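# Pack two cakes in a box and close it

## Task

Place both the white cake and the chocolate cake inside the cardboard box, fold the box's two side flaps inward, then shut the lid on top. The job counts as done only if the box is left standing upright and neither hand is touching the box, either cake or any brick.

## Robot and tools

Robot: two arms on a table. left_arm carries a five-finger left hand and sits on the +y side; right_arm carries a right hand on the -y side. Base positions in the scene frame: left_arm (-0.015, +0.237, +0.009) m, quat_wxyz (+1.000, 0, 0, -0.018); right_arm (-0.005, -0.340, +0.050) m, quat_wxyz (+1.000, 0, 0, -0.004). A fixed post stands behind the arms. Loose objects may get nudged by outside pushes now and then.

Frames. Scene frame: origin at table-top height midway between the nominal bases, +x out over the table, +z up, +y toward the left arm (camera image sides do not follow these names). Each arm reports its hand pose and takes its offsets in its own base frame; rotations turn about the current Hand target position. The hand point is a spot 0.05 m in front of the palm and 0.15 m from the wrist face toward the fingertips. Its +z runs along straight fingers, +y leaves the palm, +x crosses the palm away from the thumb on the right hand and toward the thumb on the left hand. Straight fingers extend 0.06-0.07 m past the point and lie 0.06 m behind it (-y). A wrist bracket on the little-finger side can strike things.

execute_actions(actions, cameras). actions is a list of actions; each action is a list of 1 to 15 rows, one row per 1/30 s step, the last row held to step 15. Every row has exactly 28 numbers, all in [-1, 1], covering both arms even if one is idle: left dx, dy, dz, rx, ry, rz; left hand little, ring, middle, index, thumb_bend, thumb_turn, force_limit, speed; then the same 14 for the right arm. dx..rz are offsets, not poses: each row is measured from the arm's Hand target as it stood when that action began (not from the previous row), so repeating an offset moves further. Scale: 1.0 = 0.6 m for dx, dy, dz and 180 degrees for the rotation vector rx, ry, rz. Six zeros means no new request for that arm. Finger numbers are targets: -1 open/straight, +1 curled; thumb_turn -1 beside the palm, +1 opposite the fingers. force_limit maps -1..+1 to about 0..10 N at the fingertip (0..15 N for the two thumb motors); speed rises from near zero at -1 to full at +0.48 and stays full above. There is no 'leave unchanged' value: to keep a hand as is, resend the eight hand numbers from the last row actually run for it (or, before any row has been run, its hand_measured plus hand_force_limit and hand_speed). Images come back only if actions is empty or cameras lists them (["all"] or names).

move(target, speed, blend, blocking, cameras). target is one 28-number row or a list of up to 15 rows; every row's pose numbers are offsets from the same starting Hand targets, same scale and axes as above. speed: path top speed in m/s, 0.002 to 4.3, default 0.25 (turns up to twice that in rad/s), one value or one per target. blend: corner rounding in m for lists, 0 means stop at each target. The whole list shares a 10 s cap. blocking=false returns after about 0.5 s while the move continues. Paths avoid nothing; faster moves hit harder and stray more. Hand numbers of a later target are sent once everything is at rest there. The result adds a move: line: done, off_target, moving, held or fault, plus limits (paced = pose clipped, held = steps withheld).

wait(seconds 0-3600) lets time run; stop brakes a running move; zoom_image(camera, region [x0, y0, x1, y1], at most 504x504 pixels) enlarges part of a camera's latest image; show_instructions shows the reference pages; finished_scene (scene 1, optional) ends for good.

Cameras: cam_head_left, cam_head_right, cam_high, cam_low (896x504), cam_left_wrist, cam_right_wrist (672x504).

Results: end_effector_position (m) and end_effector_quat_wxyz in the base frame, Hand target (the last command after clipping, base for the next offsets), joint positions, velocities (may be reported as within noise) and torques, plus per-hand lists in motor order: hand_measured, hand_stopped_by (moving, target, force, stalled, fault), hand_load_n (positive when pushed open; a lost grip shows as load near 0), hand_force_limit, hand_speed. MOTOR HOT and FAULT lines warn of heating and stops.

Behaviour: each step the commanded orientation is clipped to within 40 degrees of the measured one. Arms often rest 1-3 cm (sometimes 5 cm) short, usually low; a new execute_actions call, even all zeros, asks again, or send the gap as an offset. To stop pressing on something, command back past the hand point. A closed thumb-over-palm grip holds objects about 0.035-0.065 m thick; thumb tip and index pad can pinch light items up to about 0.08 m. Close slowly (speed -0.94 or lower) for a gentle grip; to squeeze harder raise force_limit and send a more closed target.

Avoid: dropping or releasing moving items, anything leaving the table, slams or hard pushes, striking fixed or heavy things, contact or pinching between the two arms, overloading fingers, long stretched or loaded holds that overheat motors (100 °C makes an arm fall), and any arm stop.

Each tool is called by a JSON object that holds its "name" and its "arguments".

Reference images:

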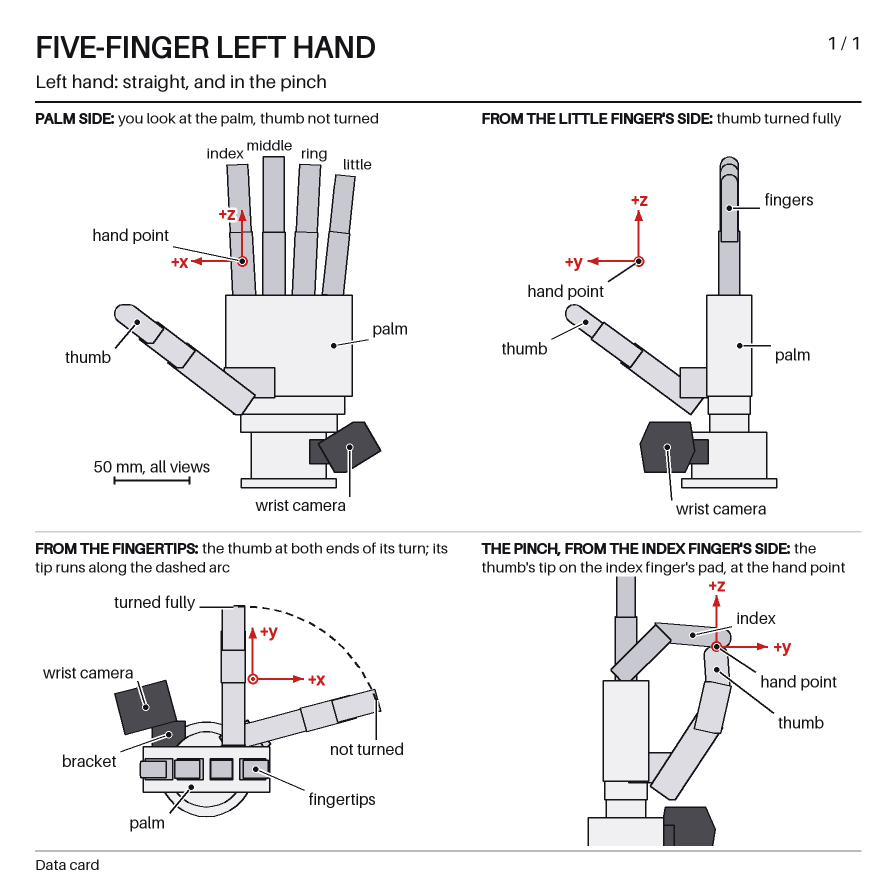

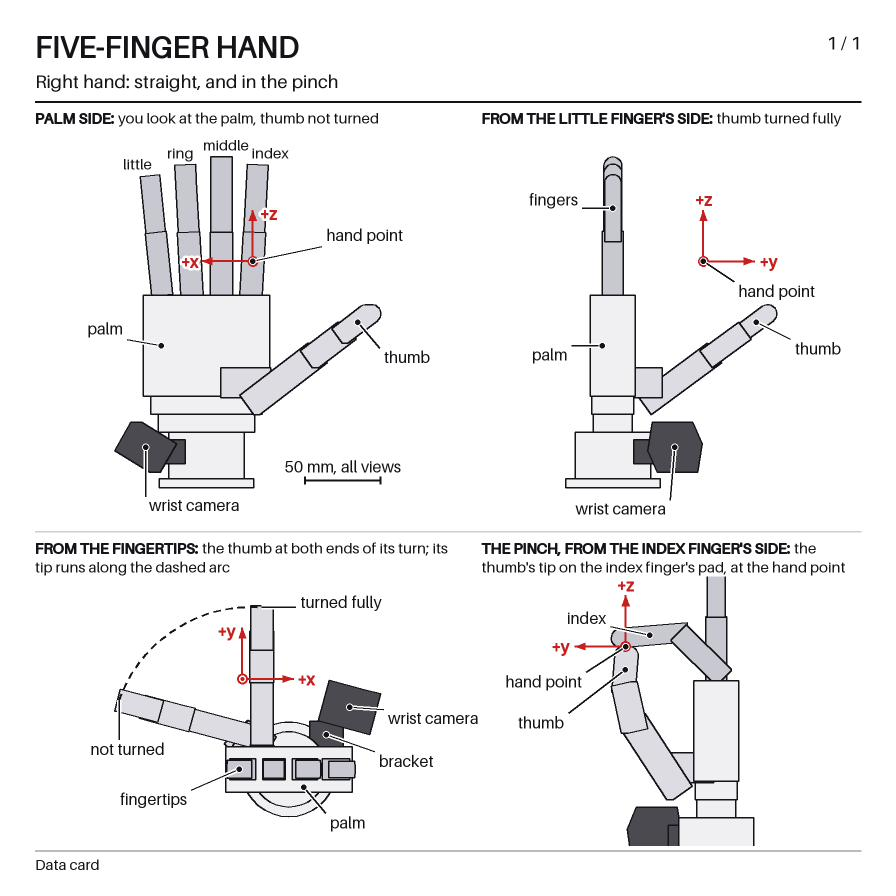

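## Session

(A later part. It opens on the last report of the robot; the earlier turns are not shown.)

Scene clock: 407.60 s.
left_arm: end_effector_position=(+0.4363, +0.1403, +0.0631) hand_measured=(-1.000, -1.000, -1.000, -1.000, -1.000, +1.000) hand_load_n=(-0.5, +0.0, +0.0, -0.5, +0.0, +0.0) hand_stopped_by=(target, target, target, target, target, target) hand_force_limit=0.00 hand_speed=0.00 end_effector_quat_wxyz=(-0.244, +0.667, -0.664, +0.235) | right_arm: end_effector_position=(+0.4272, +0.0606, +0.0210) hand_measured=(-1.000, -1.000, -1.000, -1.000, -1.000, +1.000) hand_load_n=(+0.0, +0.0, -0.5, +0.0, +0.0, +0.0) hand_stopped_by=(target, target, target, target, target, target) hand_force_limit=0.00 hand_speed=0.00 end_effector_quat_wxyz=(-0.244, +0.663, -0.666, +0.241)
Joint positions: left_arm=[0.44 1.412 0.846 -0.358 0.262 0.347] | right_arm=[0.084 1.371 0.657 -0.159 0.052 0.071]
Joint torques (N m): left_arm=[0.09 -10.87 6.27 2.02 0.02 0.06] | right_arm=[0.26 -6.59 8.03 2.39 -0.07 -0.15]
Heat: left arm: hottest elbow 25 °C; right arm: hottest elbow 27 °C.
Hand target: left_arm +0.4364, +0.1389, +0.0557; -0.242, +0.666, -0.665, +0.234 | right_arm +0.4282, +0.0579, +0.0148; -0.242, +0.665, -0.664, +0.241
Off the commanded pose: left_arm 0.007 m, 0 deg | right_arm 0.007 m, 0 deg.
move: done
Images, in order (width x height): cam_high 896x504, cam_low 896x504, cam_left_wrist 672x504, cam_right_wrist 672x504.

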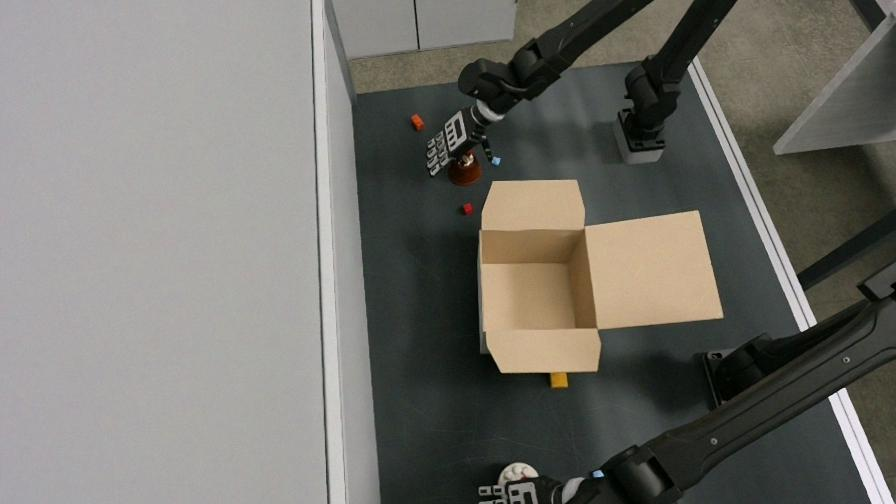

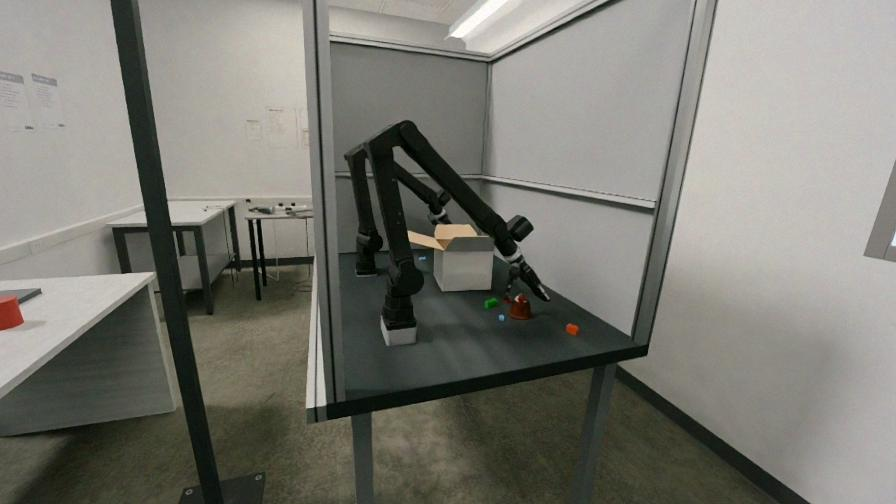

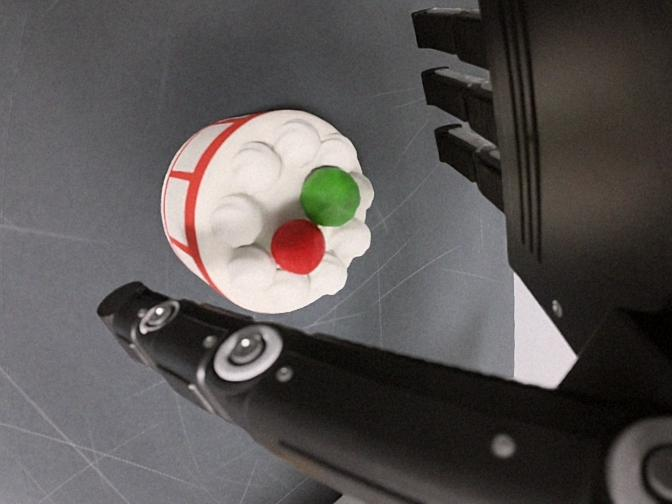

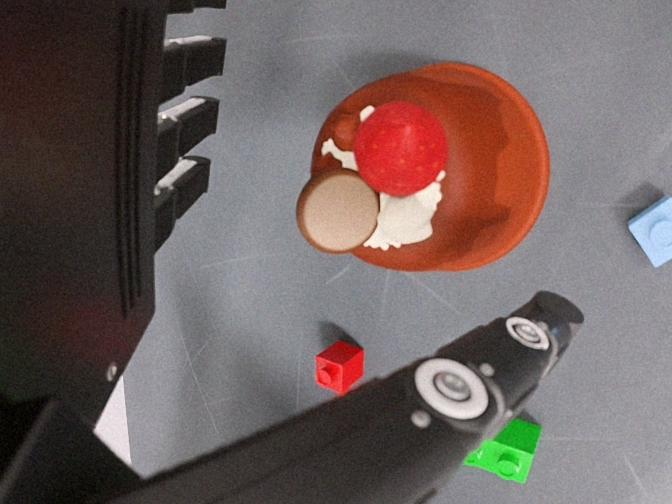

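{"name": "move", "arguments": {"target": [[0.0,-0.013,-0.060,0,0,0,-1,-1,-1,-1,-1,1,0,0,0.0,-0.010,-0.058,0,0,0,-1,-1,-1,-1,-1,1,0,0]], "speed": 0.05, "cameras": ["cam_left_wrist","cam_right_wrist","cam_high","cam_low"]}}

Scene clock: 428.83 s.
left_arm: end_effector_position=(+0.4353, +0.1371, +0.0275) hand_measured=(-1.000, -1.000, -1.000, -1.000, -1.000, +1.000) hand_load_n=(+0.0, +0.0, +0.0, +0.0, +0.0, +0.0) hand_stopped_by=(target, target, target, target, target, target) hand_force_limit=0.00 hand_speed=0.00 end_effector_quat_wxyz=(-0.247, +0.665, -0.665, +0.233) | right_arm: end_effector_position=(+0.4283, +0.0549, -0.0130) hand_measured=(-1.000, -1.000, -1.000, -1.000, -1.000, +1.000) hand_load_n=(-0.5, +0.0, +0.0, +0.0, +0.0, +0.0) hand_stopped_by=(target, target, target, target, target, target) hand_force_limit=0.00 hand_speed=0.00 end_effector_quat_wxyz=(-0.245, +0.662, -0.666, +0.241)
Joint positions: left_arm=[0.431 1.468 0.791 -0.241 0.252 0.345] | right_arm=[0.068 1.457 0.619 -0.033 0.041 0.059]
Joint torques (N m): left_arm=[-0.62 -11.05 6.12 1.95 -0.01 -0.1] | right_arm=[-0.03 -6.83 7.25 2.3 -0.1 -0.16]
Heat: left arm: hottest elbow 24 °C; right arm: hottest elbow 26 °C.
Hand target: left_arm +0.4363, +0.1310, +0.0196; -0.242, +0.666, -0.665, +0.234 | right_arm +0.4282, +0.0519, -0.0200; -0.242, +0.665, -0.664, +0.241
Off the commanded pose: left_arm 0.010 m, 1 deg | right_arm 0.008 m, 1 deg.
move: done
Images, in order (width x height): cam_high 896x504, cam_low 896x504, cam_left_wrist 672x504, cam_right_wrist 672x504.

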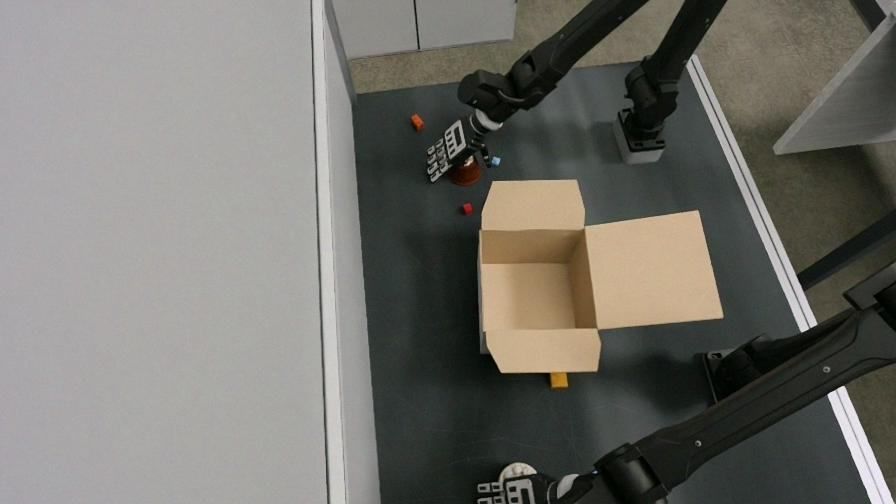

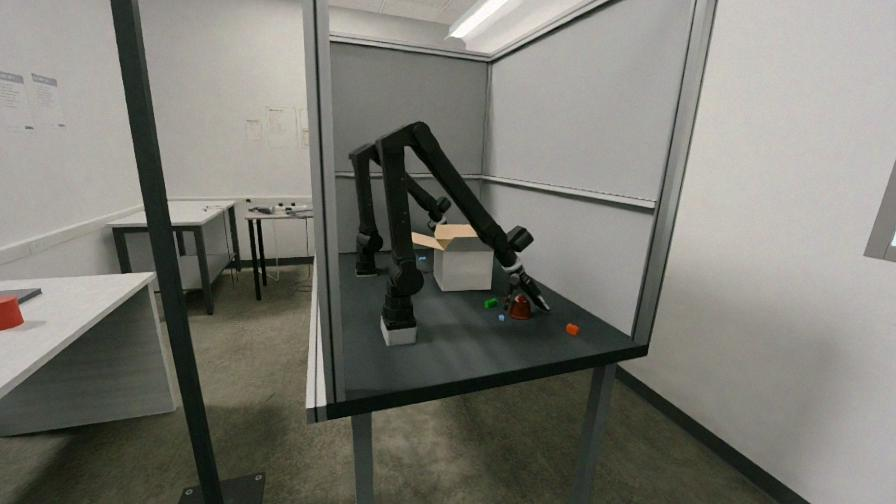

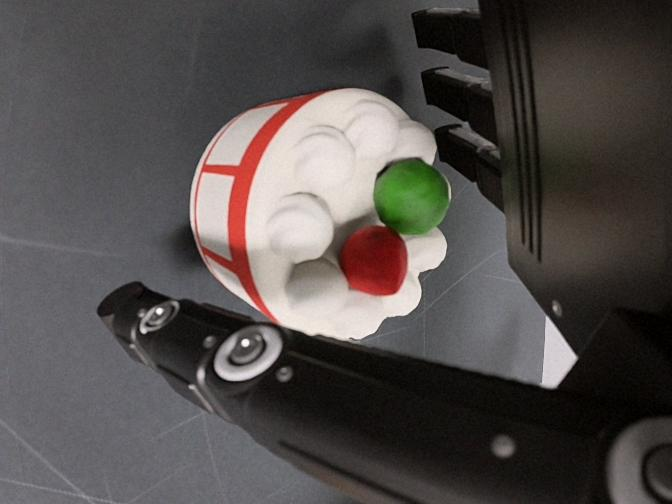

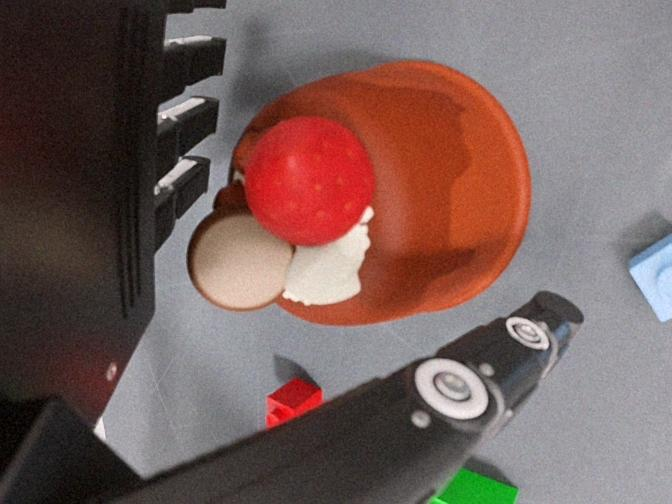

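{"name": "move", "arguments": {"target": [[0,0,0,0,0,0,-0.4,-0.4,-0.1,-0.1,-0.6,1,-0.7,-0.9,0,0,0,0,0,0,-0.4,-0.4,-0.1,-0.1,-0.6,1,-0.7,-0.9]], "speed": 0.05, "cameras": ["cam_left_wrist","cam_right_wrist","cam_low"]}}

Scene clock: 445.00 s.
left_arm: end_effector_position=(+0.4357, +0.1373, +0.0276) hand_measured=(-0.400, -0.400, -0.406, -0.434, -0.700, +1.000) hand_load_n=(+0.0, +0.0, +2.0, +1.0, +3.0, +0.0) hand_stopped_by=(target, target, force, force, force, target) hand_force_limit=-0.70 hand_speed=-0.90 end_effector_quat_wxyz=(-0.248, +0.665, -0.665, +0.233) | right_arm: end_effector_position=(+0.4314, +0.0552, -0.0113) hand_measured=(-0.400, -0.400, -0.508, -0.368, -0.662, +1.000) hand_load_n=(+0.0, +0.0, +1.0, +2.0, +2.5, +0.0) hand_stopped_by=(target, target, force, force, force, target) hand_force_limit=-0.70 hand_speed=-0.90 end_effector_quat_wxyz=(-0.249, +0.660, -0.665, +0.245)
Joint positions: left_arm=[0.431 1.468 0.791 -0.239 0.252 0.345] | right_arm=[0.068 1.457 0.619 -0.02 0.041 0.059]
Joint torques (N m): left_arm=[-1.03 -11.52 5.72 1.8 -0.08 -0.02] | right_arm=[0.5 -6.89 7.19 1.73 -0.09 -0.16]
Heat: left arm: hottest elbow 24 °C; right arm: hottest elbow 25 °C.
Hand target: left_arm +0.4363, +0.1311, +0.0196; -0.242, +0.667, -0.665, +0.234 | right_arm +0.4281, +0.0519, -0.0200; -0.242, +0.665, -0.664, +0.241
Off the commanded pose: left_arm 0.010 m, 1 deg | right_arm 0.010 m, 1 deg.
move: done
Images, in order (width x height): cam_low 896x504, cam_left_wrist 672x504, cam_right_wrist 672x504.

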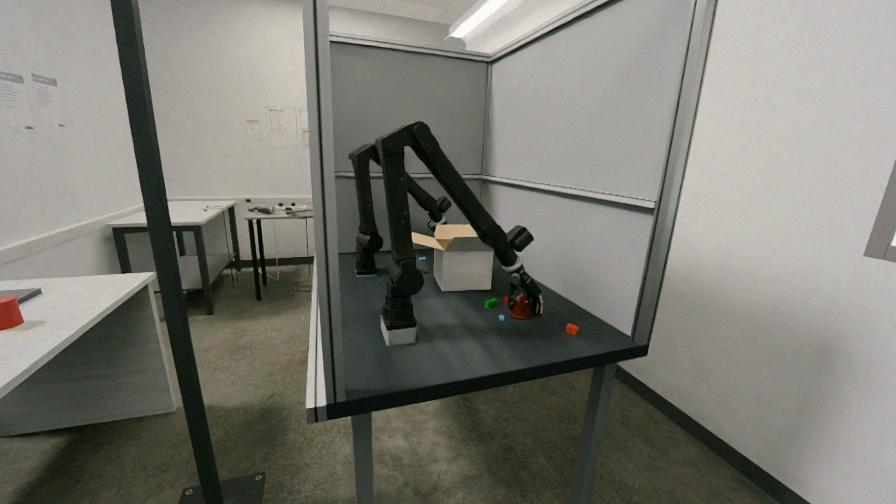

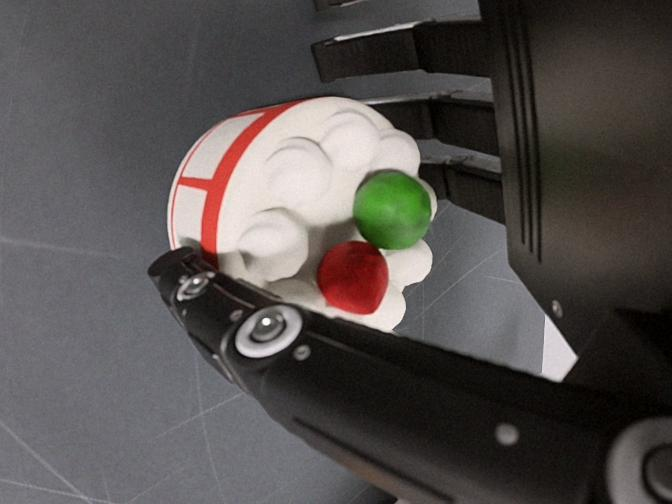

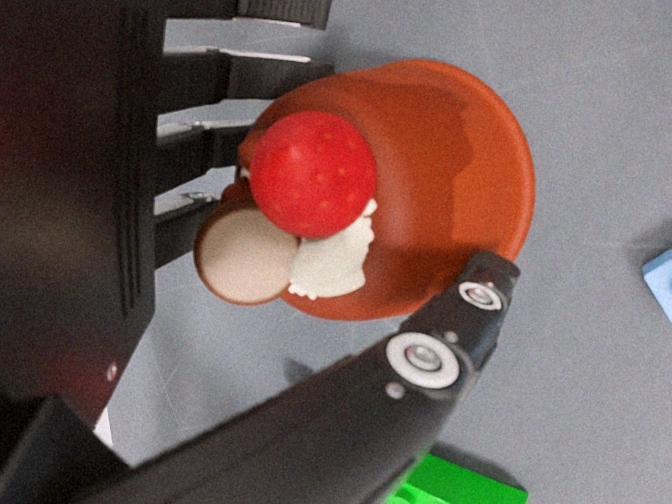

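{"name": "move", "arguments": {"target": [[0,0,0,0,0,0,-0.4,-0.4,0.1,0.1,-0.3,1,-0.3,-0.92,0,0,0,0,0,0,-0.4,-0.4,0.1,0.1,-0.3,1,-0.3,-0.92]], "speed": 0.05, "cameras": ["cam_left_wrist","cam_right_wrist"]}}

Scene clock: 451.23 s.
left_arm: end_effector_position=(+0.4357, +0.1373, +0.0276) hand_measured=(-0.400, -0.400, -0.376, -0.404, -0.698, +1.000) hand_load_n=(+0.0, +0.0, +3.5, +3.5, +7.0, +0.0) hand_stopped_by=(target, target, force, force, force, target) hand_force_limit=-0.30 hand_speed=-0.92 end_effector_quat_wxyz=(-0.248, +0.665, -0.665, +0.233) | right_arm: end_effector_position=(+0.4320, +0.0552, -0.0110) hand_measured=(-0.400, -0.400, -0.442, -0.354, -0.636, +1.000) hand_load_n=(+0.0, +0.0, +4.5, +4.0, +6.0, +0.0) hand_stopped_by=(target, target, force, force, force, target) hand_force_limit=-0.30 hand_speed=-0.92 end_effector_quat_wxyz=(-0.250, +0.660, -0.664, +0.246)
Joint positions: left_arm=[0.431 1.468 0.791 -0.239 0.252 0.345] | right_arm=[0.068 1.457 0.619 -0.017 0.041 0.059]
Joint torques (N m): left_arm=[-0.73 -10.58 5.98 1.69 -0.05 -0.06] | right_arm=[0.15 -6.95 7.31 1.69 -0.08 -0.17]
Heat: left arm: hottest elbow 24 °C; right arm: hottest elbow 25 °C.
Hand target: left_arm +0.4363, +0.1311, +0.0196; -0.242, +0.667, -0.665, +0.234 | right_arm +0.4282, +0.0519, -0.0200; -0.242, +0.665, -0.664, +0.241
Off the commanded pose: left_arm 0.010 m, 1 deg | right_arm 0.010 m, 1 deg.
move: done

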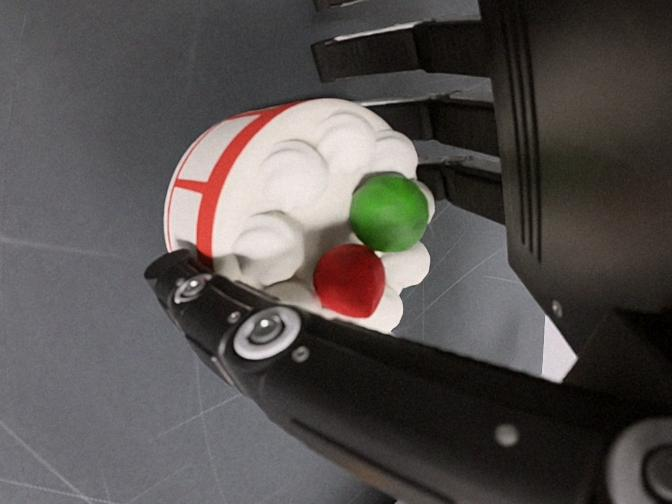

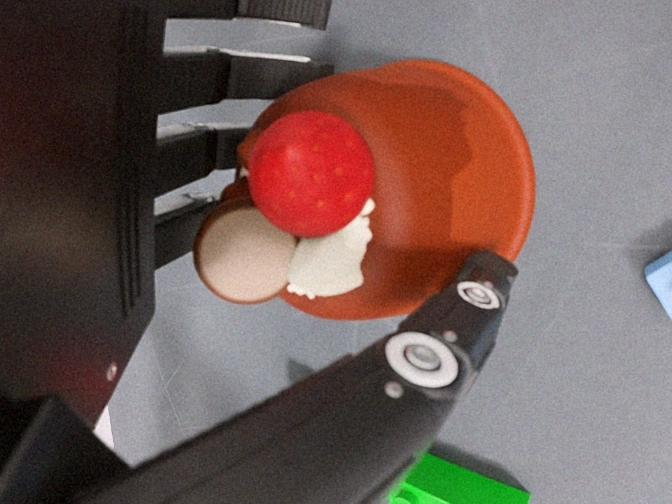

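{"name": "move", "arguments": {"target": [[0,0,0.067,0,0,0,-0.4,-0.4,0.1,0.1,-0.3,1,-0.3,-0.92,0,0,0.067,0,0,0,-0.4,-0.4,0.1,0.1,-0.3,1,-0.3,-0.92]], "speed": 0.04, "cameras": ["cam_left_wrist","cam_right_wrist","cam_low","cam_head_left"]}}

Scene clock: 456.97 s.
left_arm: end_effector_position=(+0.4171, +0.1288, +0.0381) hand_measured=(-0.400, -0.400, -0.376, -0.404, -0.698, +1.000) hand_load_n=(+0.0, +0.0, +4.0, +3.5, +7.0, +0.5) hand_stopped_by=(target, target, force, force, force, target) hand_force_limit=-0.30 hand_speed=-0.92 end_effector_quat_wxyz=(-0.225, +0.673, -0.668, +0.224) | right_arm: end_effector_position=(+0.4097, +0.0537, +0.0005) hand_measured=(-0.400, -0.400, -0.442, -0.354, -0.636, +1.000) hand_load_n=(+0.0, +0.0, +0.0, +3.5, +3.0, -0.5) hand_stopped_by=(target, target, force, force, force, target) hand_force_limit=-0.30 hand_speed=-0.92 end_effector_quat_wxyz=(-0.229, +0.668, -0.671, +0.227)
Joint positions: left_arm=[0.431 1.42 0.791 -0.34 0.251 0.345] | right_arm=[0.068 1.388 0.619 -0.146 0.041 0.058]
Joint torques (N m): left_arm=[-0.73 -12.98 9.44 0.68 0.02 -0.06] | right_arm=[0.15 -8.53 11.03 0.98 -0.06 -0.16]
Heat: left arm: hottest elbow 24 °C; right arm: hottest elbow 25 °C.
Hand target: left_arm +0.4363, +0.1311, +0.0599; -0.242, +0.666, -0.665, +0.234 | right_arm +0.4282, +0.0519, +0.0202; -0.242, +0.665, -0.664, +0.241
Off the commanded pose: left_arm 0.029 m, 2 deg | right_arm 0.027 m, 2 deg.
move: off_target (left_arm, right_arm)
Images, in order (width x height): cam_head_left 896x504, cam_low 896x504, cam_left_wrist 672x504, cam_right_wrist 672x504.

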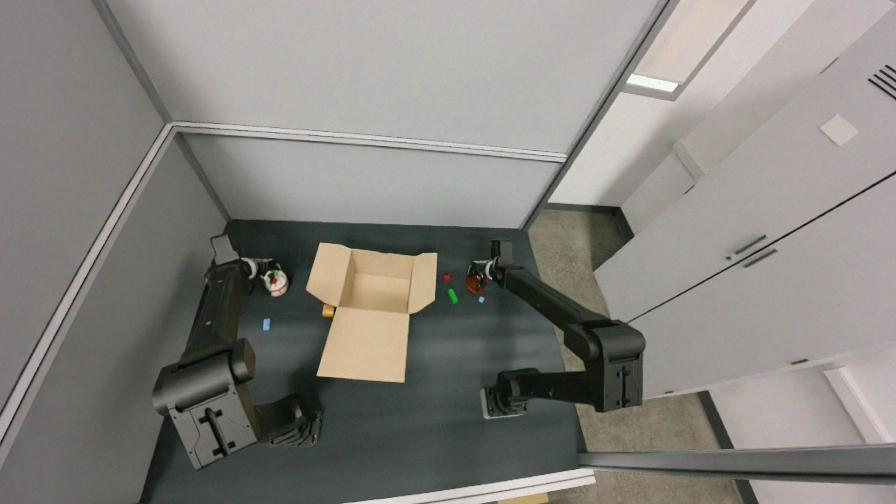

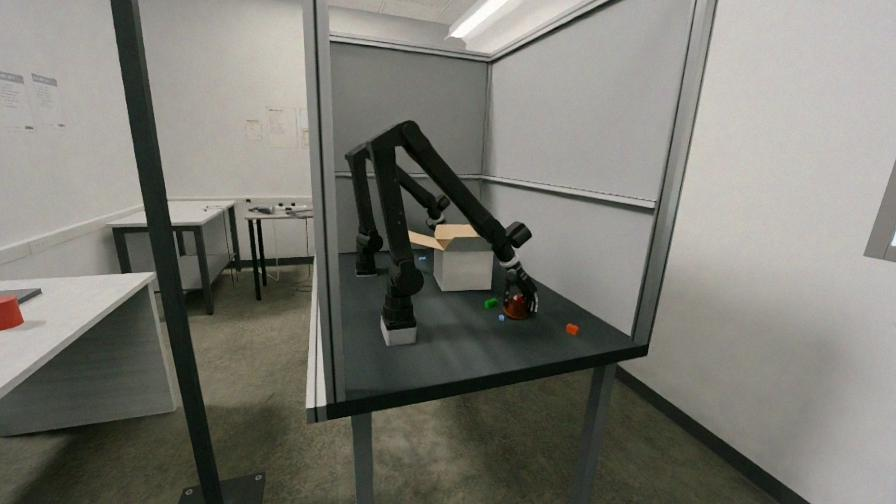

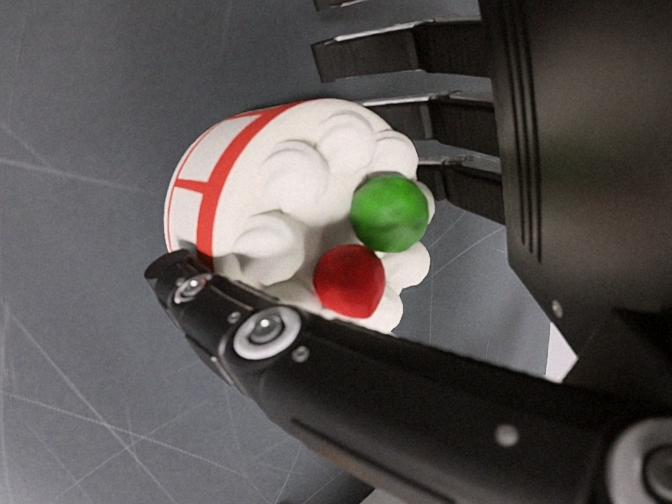

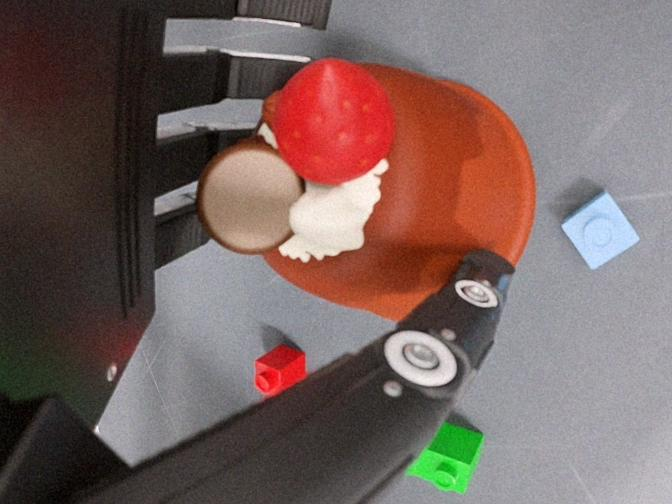

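{"name": "move", "arguments": {"target": [[0,0,0,0,0,0,-0.4,-0.4,0.1,0.1,-0.3,1,-0.3,-0.92,-0.031,0.003,-0.033,0,0,0,-0.4,-0.1,0.2,0.15,-0.25,1,-0.3,-0.92]], "speed": 0.04, "cameras": ["cam_left_wrist","cam_right_wrist"]}}

{"name": "zoom_image", "arguments": {"camera": "cam_right_wrist", "region": [150, 0, 650, 504]}}

Scene clock: 469.97 s.
left_arm: end_effector_position=(+0.4170, +0.1288, +0.0381) hand_measured=(-0.400, -0.400, -0.376, -0.404, -0.698, +1.000) hand_load_n=(+0.0, +0.0, +4.0, +3.5, +7.5, +0.0) hand_stopped_by=(target, target, force, force, force, target) hand_force_limit=-0.30 hand_speed=-0.92 end_effector_quat_wxyz=(-0.225, +0.673, -0.668, +0.224) | right_arm: end_effector_position=(+0.4096, +0.0537, -0.0011) hand_measured=(-0.400, -0.290, -0.406, -0.348, -0.620, +1.000) hand_load_n=(+0.0, +5.0, +0.5, +2.0, +7.5, +2.0) hand_stopped_by=(target, force, force, force, force, target) hand_force_limit=-0.30 hand_speed=-0.92 end_effector_quat_wxyz=(-0.238, +0.665, -0.668, +0.235)
Joint positions: left_arm=[0.431 1.42 0.791 -0.34 0.251 0.345] | right_arm=[0.068 1.383 0.597 -0.103 0.041 0.058]
Joint torques (N m): left_arm=[-0.5 -12.4 9.54 0.98 0.03 -0.08] | right_arm=[1.2 -8 7.19 2.22 0.15 -0.1]
Heat: left arm: hottest elbow 25 °C; right arm: hottest elbow 25 °C.
Hand target: left_arm +0.4363, +0.1311, +0.0598; -0.242, +0.666, -0.665, +0.234 | right_arm +0.4096, +0.0537, +0.0005; -0.242, +0.665, -0.664, +0.242
Off the commanded pose: left_arm 0.029 m, 2 deg | right_arm 0.001 m, 1 deg.
move: done

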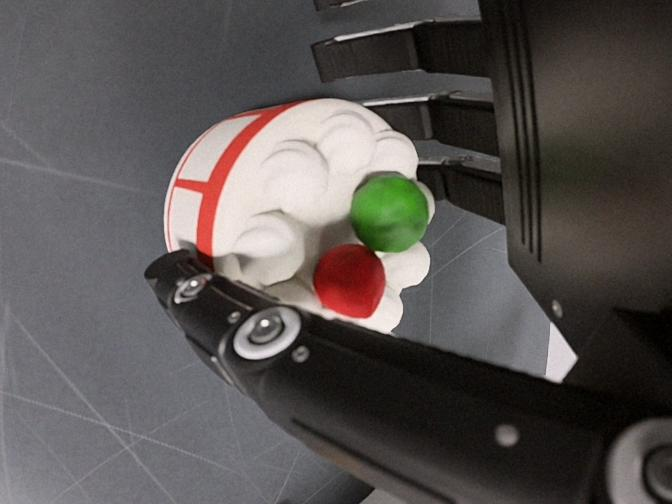

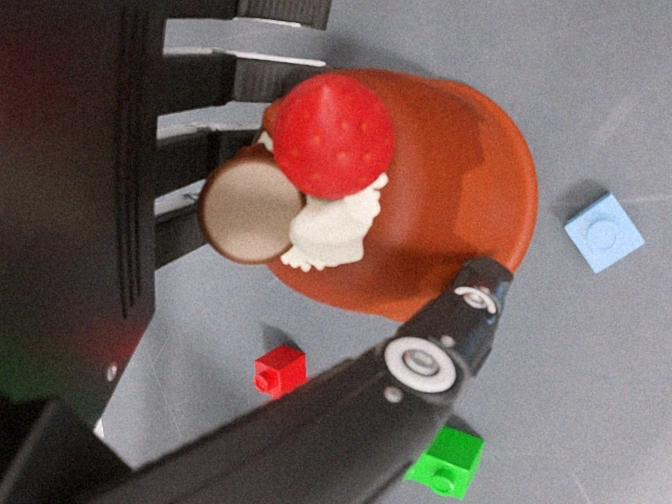

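Scaled by 1.000.

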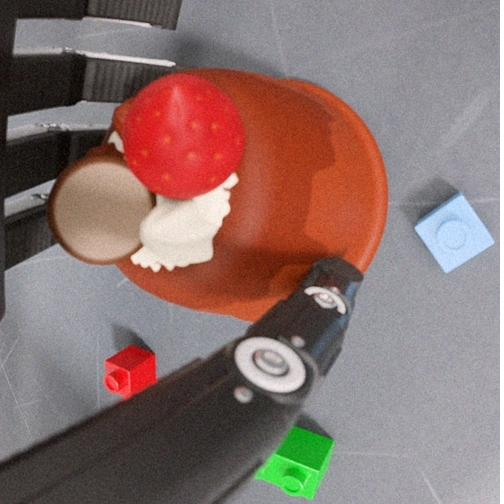

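{"name": "move", "arguments": {"target": [[0,0,0.385,0,0,0,-0.4,-0.4,0.1,0.1,-0.3,1,-0.3,-0.92,0,0,0,0,0,0,-0.4,-0.1,0.2,0.15,-0.25,1,-0.3,-0.92]], "speed": 0.1, "cameras": ["all"]}}

Scene clock: 503.27 s.
left_arm: end_effector_position=(+0.4267, +0.1332, +0.2654) hand_measured=(-0.400, -0.400, -0.376, -0.404, -0.698, +1.000) hand_load_n=(+0.0, +0.0, +4.0, +3.5, +7.0, +0.0) hand_stopped_by=(target, target, force, force, force, target) hand_force_limit=-0.30 hand_speed=-0.92 end_effector_quat_wxyz=(-0.225, +0.673, -0.668, +0.224) | right_arm: end_effector_position=(+0.4096, +0.0537, -0.0011) hand_measured=(-0.400, -0.290, -0.406, -0.348, -0.620, +1.000) hand_load_n=(+0.0, +4.5, +1.0, +2.0, +7.5, +2.5) hand_stopped_by=(target, force, force, force, force, target) hand_force_limit=-0.30 hand_speed=-0.92 end_effector_quat_wxyz=(-0.238, +0.665, -0.668, +0.235)
Joint positions: left_arm=[0.431 1.257 1.273 -0.985 0.251 0.345] | right_arm=[0.068 1.383 0.597 -0.103 0.041 0.058]
Joint torques (N m): left_arm=[-0.67 -11.11 11.14 0.98 0.07 -0.05] | right_arm=[1.14 -8.18 7.16 2.17 0.14 -0.09]
Heat: left arm: hottest elbow 26 °C; right arm: hottest elbow 25 °C.
Hand target: left_arm +0.4363, +0.1311, +0.2908; -0.242, +0.666, -0.665, +0.234 | right_arm +0.4096, +0.0537, +0.0005; -0.242, +0.665, -0.664, +0.242
Off the commanded pose: left_arm 0.027 m, 2 deg | right_arm 0.002 m, 1 deg.
move: off_target (left_arm)

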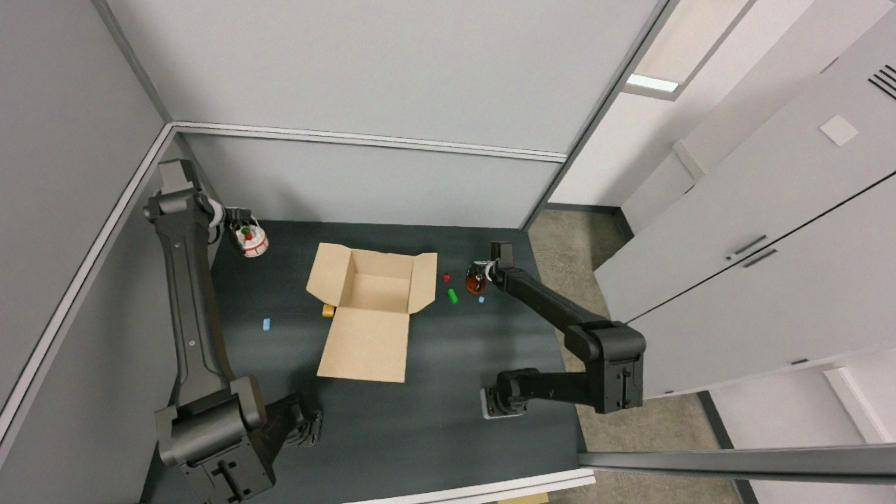

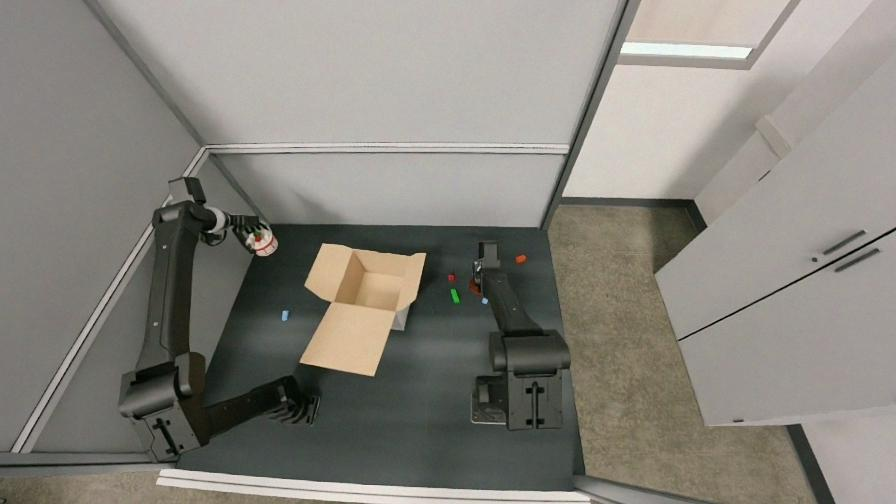

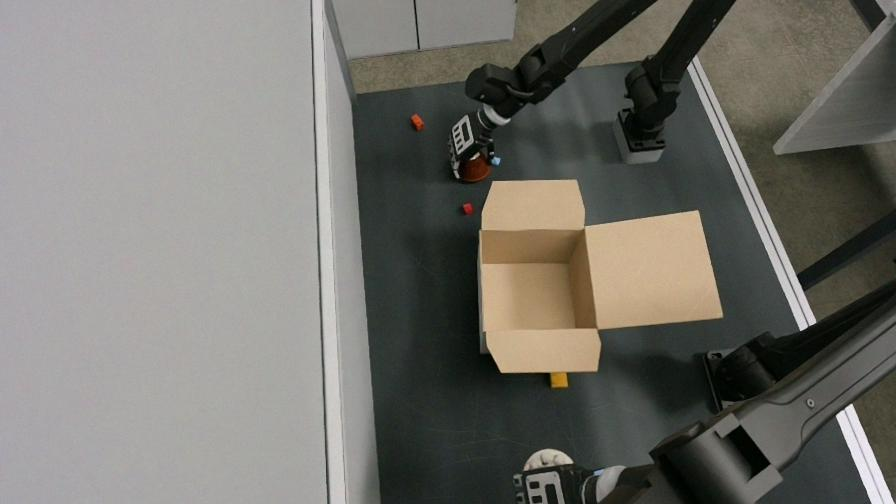

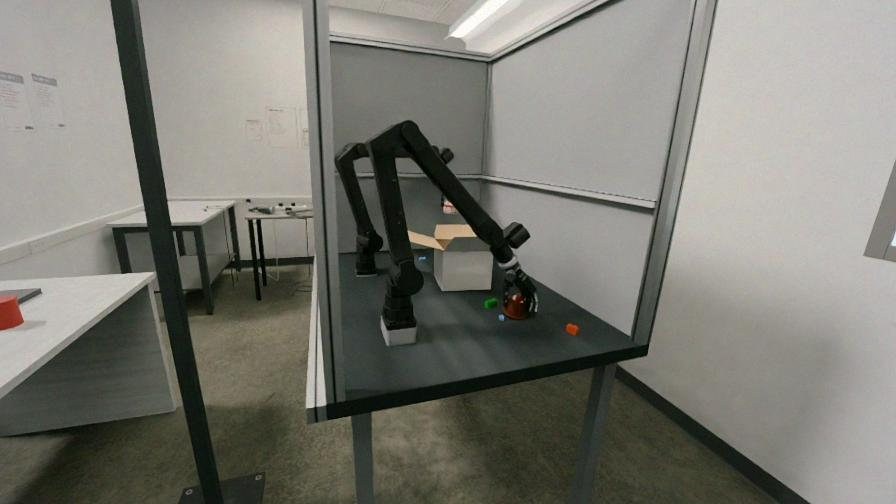

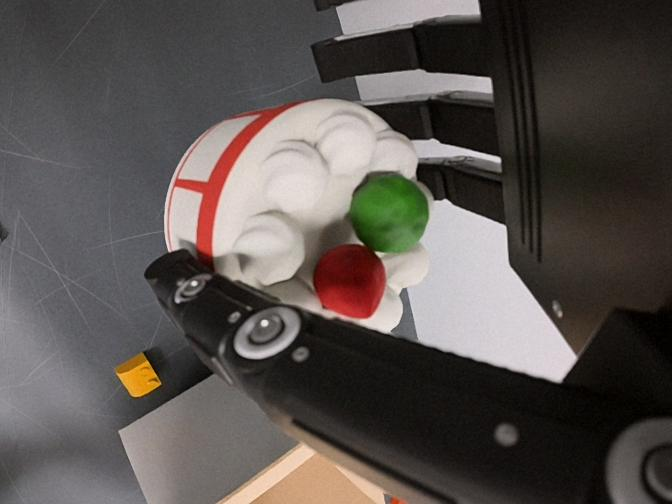

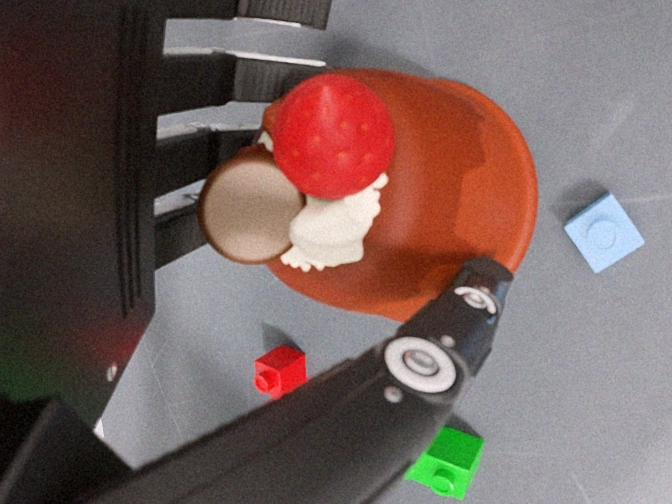

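{"name": "move", "arguments": {"target": [[-0.0755,-0.698,0.033,0,0,-0.025,-0.4,-0.4,0.1,0.1,-0.3,1,-0.3,-0.92,0,0,0,0,0,0,-0.4,-0.1,0.2,0.15,-0.25,1,-0.3,-0.92]], "speed": 0.12, "cameras": ["all"]}}

Scene clock: 511.00 s.
left_arm: end_effector_position=(+0.3831, -0.2778, +0.2893) hand_measured=(-0.400, -0.400, -0.376, -0.404, -0.698, +1.000) hand_load_n=(+0.0, +0.0, +4.0, +3.5, +7.0, +0.5) hand_stopped_by=(target, target, force, force, force, target) hand_force_limit=-0.30 hand_speed=-0.92 end_effector_quat_wxyz=(+0.231, -0.637, +0.700, -0.225) | right_arm: end_effector_position=(+0.4096, +0.0537, -0.0011) hand_measured=(-0.400, -0.290, -0.406, -0.348, -0.620, +1.000) hand_load_n=(+0.0, +5.0, +1.0, +2.5, +7.5, +2.5) hand_stopped_by=(target, force, force, force, force, target) hand_force_limit=-0.30 hand_speed=-0.92 end_effector_quat_wxyz=(-0.238, +0.665, -0.668, +0.235)
Joint positions: left_arm=[-0.667 1.286 1.367 -1.094 -0.371 -0.467] | right_arm=[0.068 1.383 0.597 -0.103 0.041 0.058]
Joint torques (N m): left_arm=[0.44 -10.4 11.59 0.88 -0.51 -0.06] | right_arm=[1.2 -8.18 7.06 2.22 0.14 -0.1]
Heat: left arm: hottest elbow 27 °C; right arm: hottest elbow 25 °C.
Hand target: left_arm +0.3912, -0.2876, +0.3108; +0.233, -0.640, +0.691, -0.243 | right_arm +0.4096, +0.0537, +0.0005; -0.242, +0.665, -0.664, +0.242
Off the commanded pose: left_arm 0.025 m, 2 deg | right_arm 0.002 m, 1 deg.
move: off_target (left_arm)

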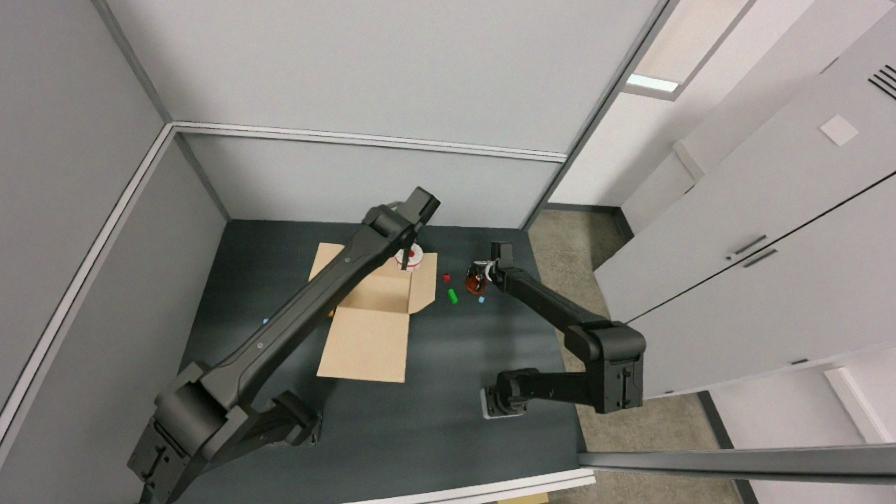

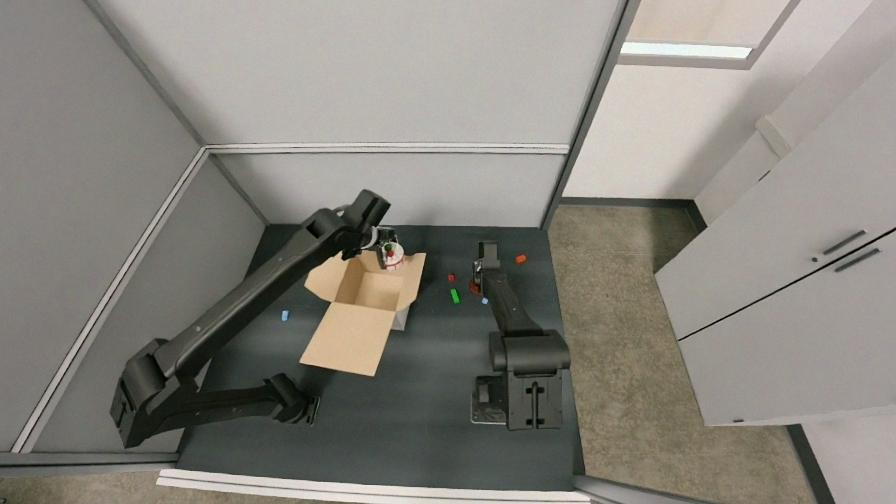

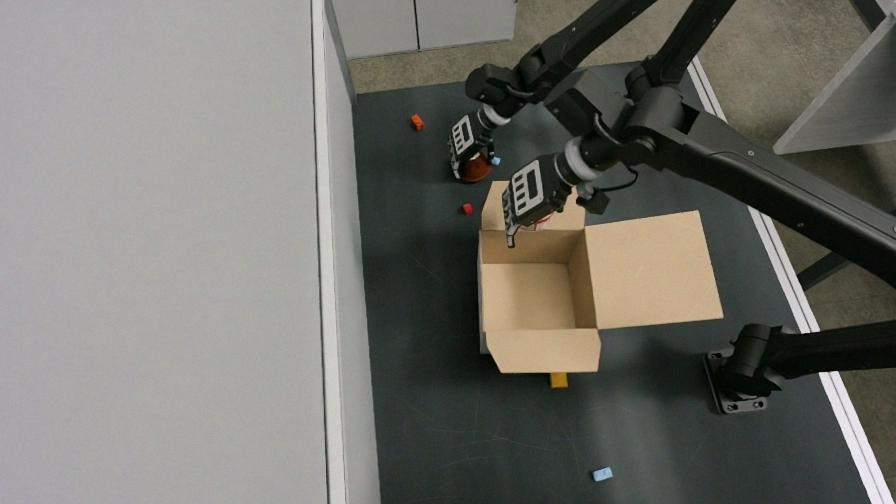

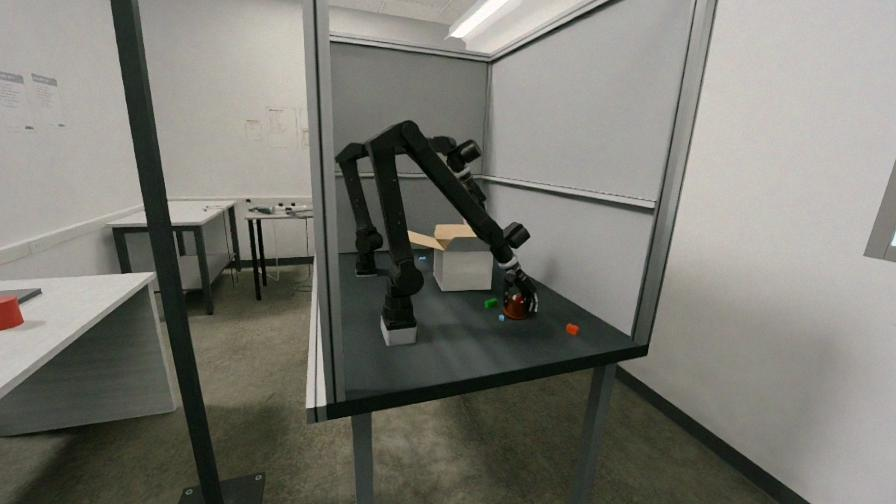

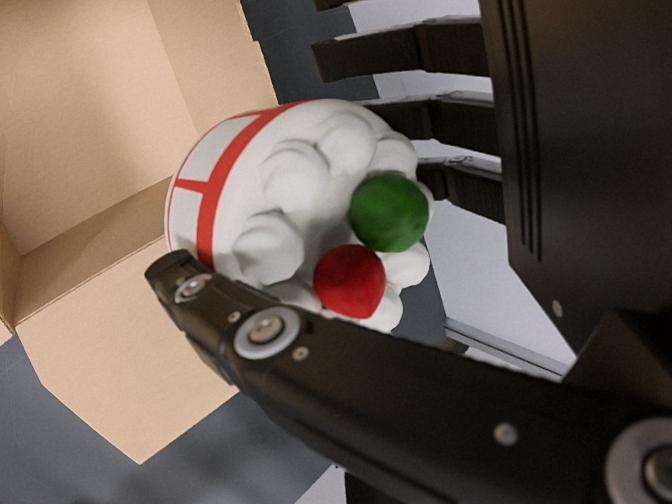

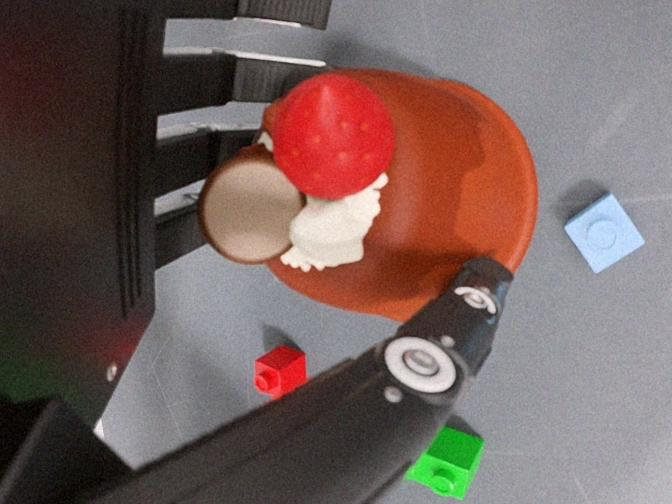

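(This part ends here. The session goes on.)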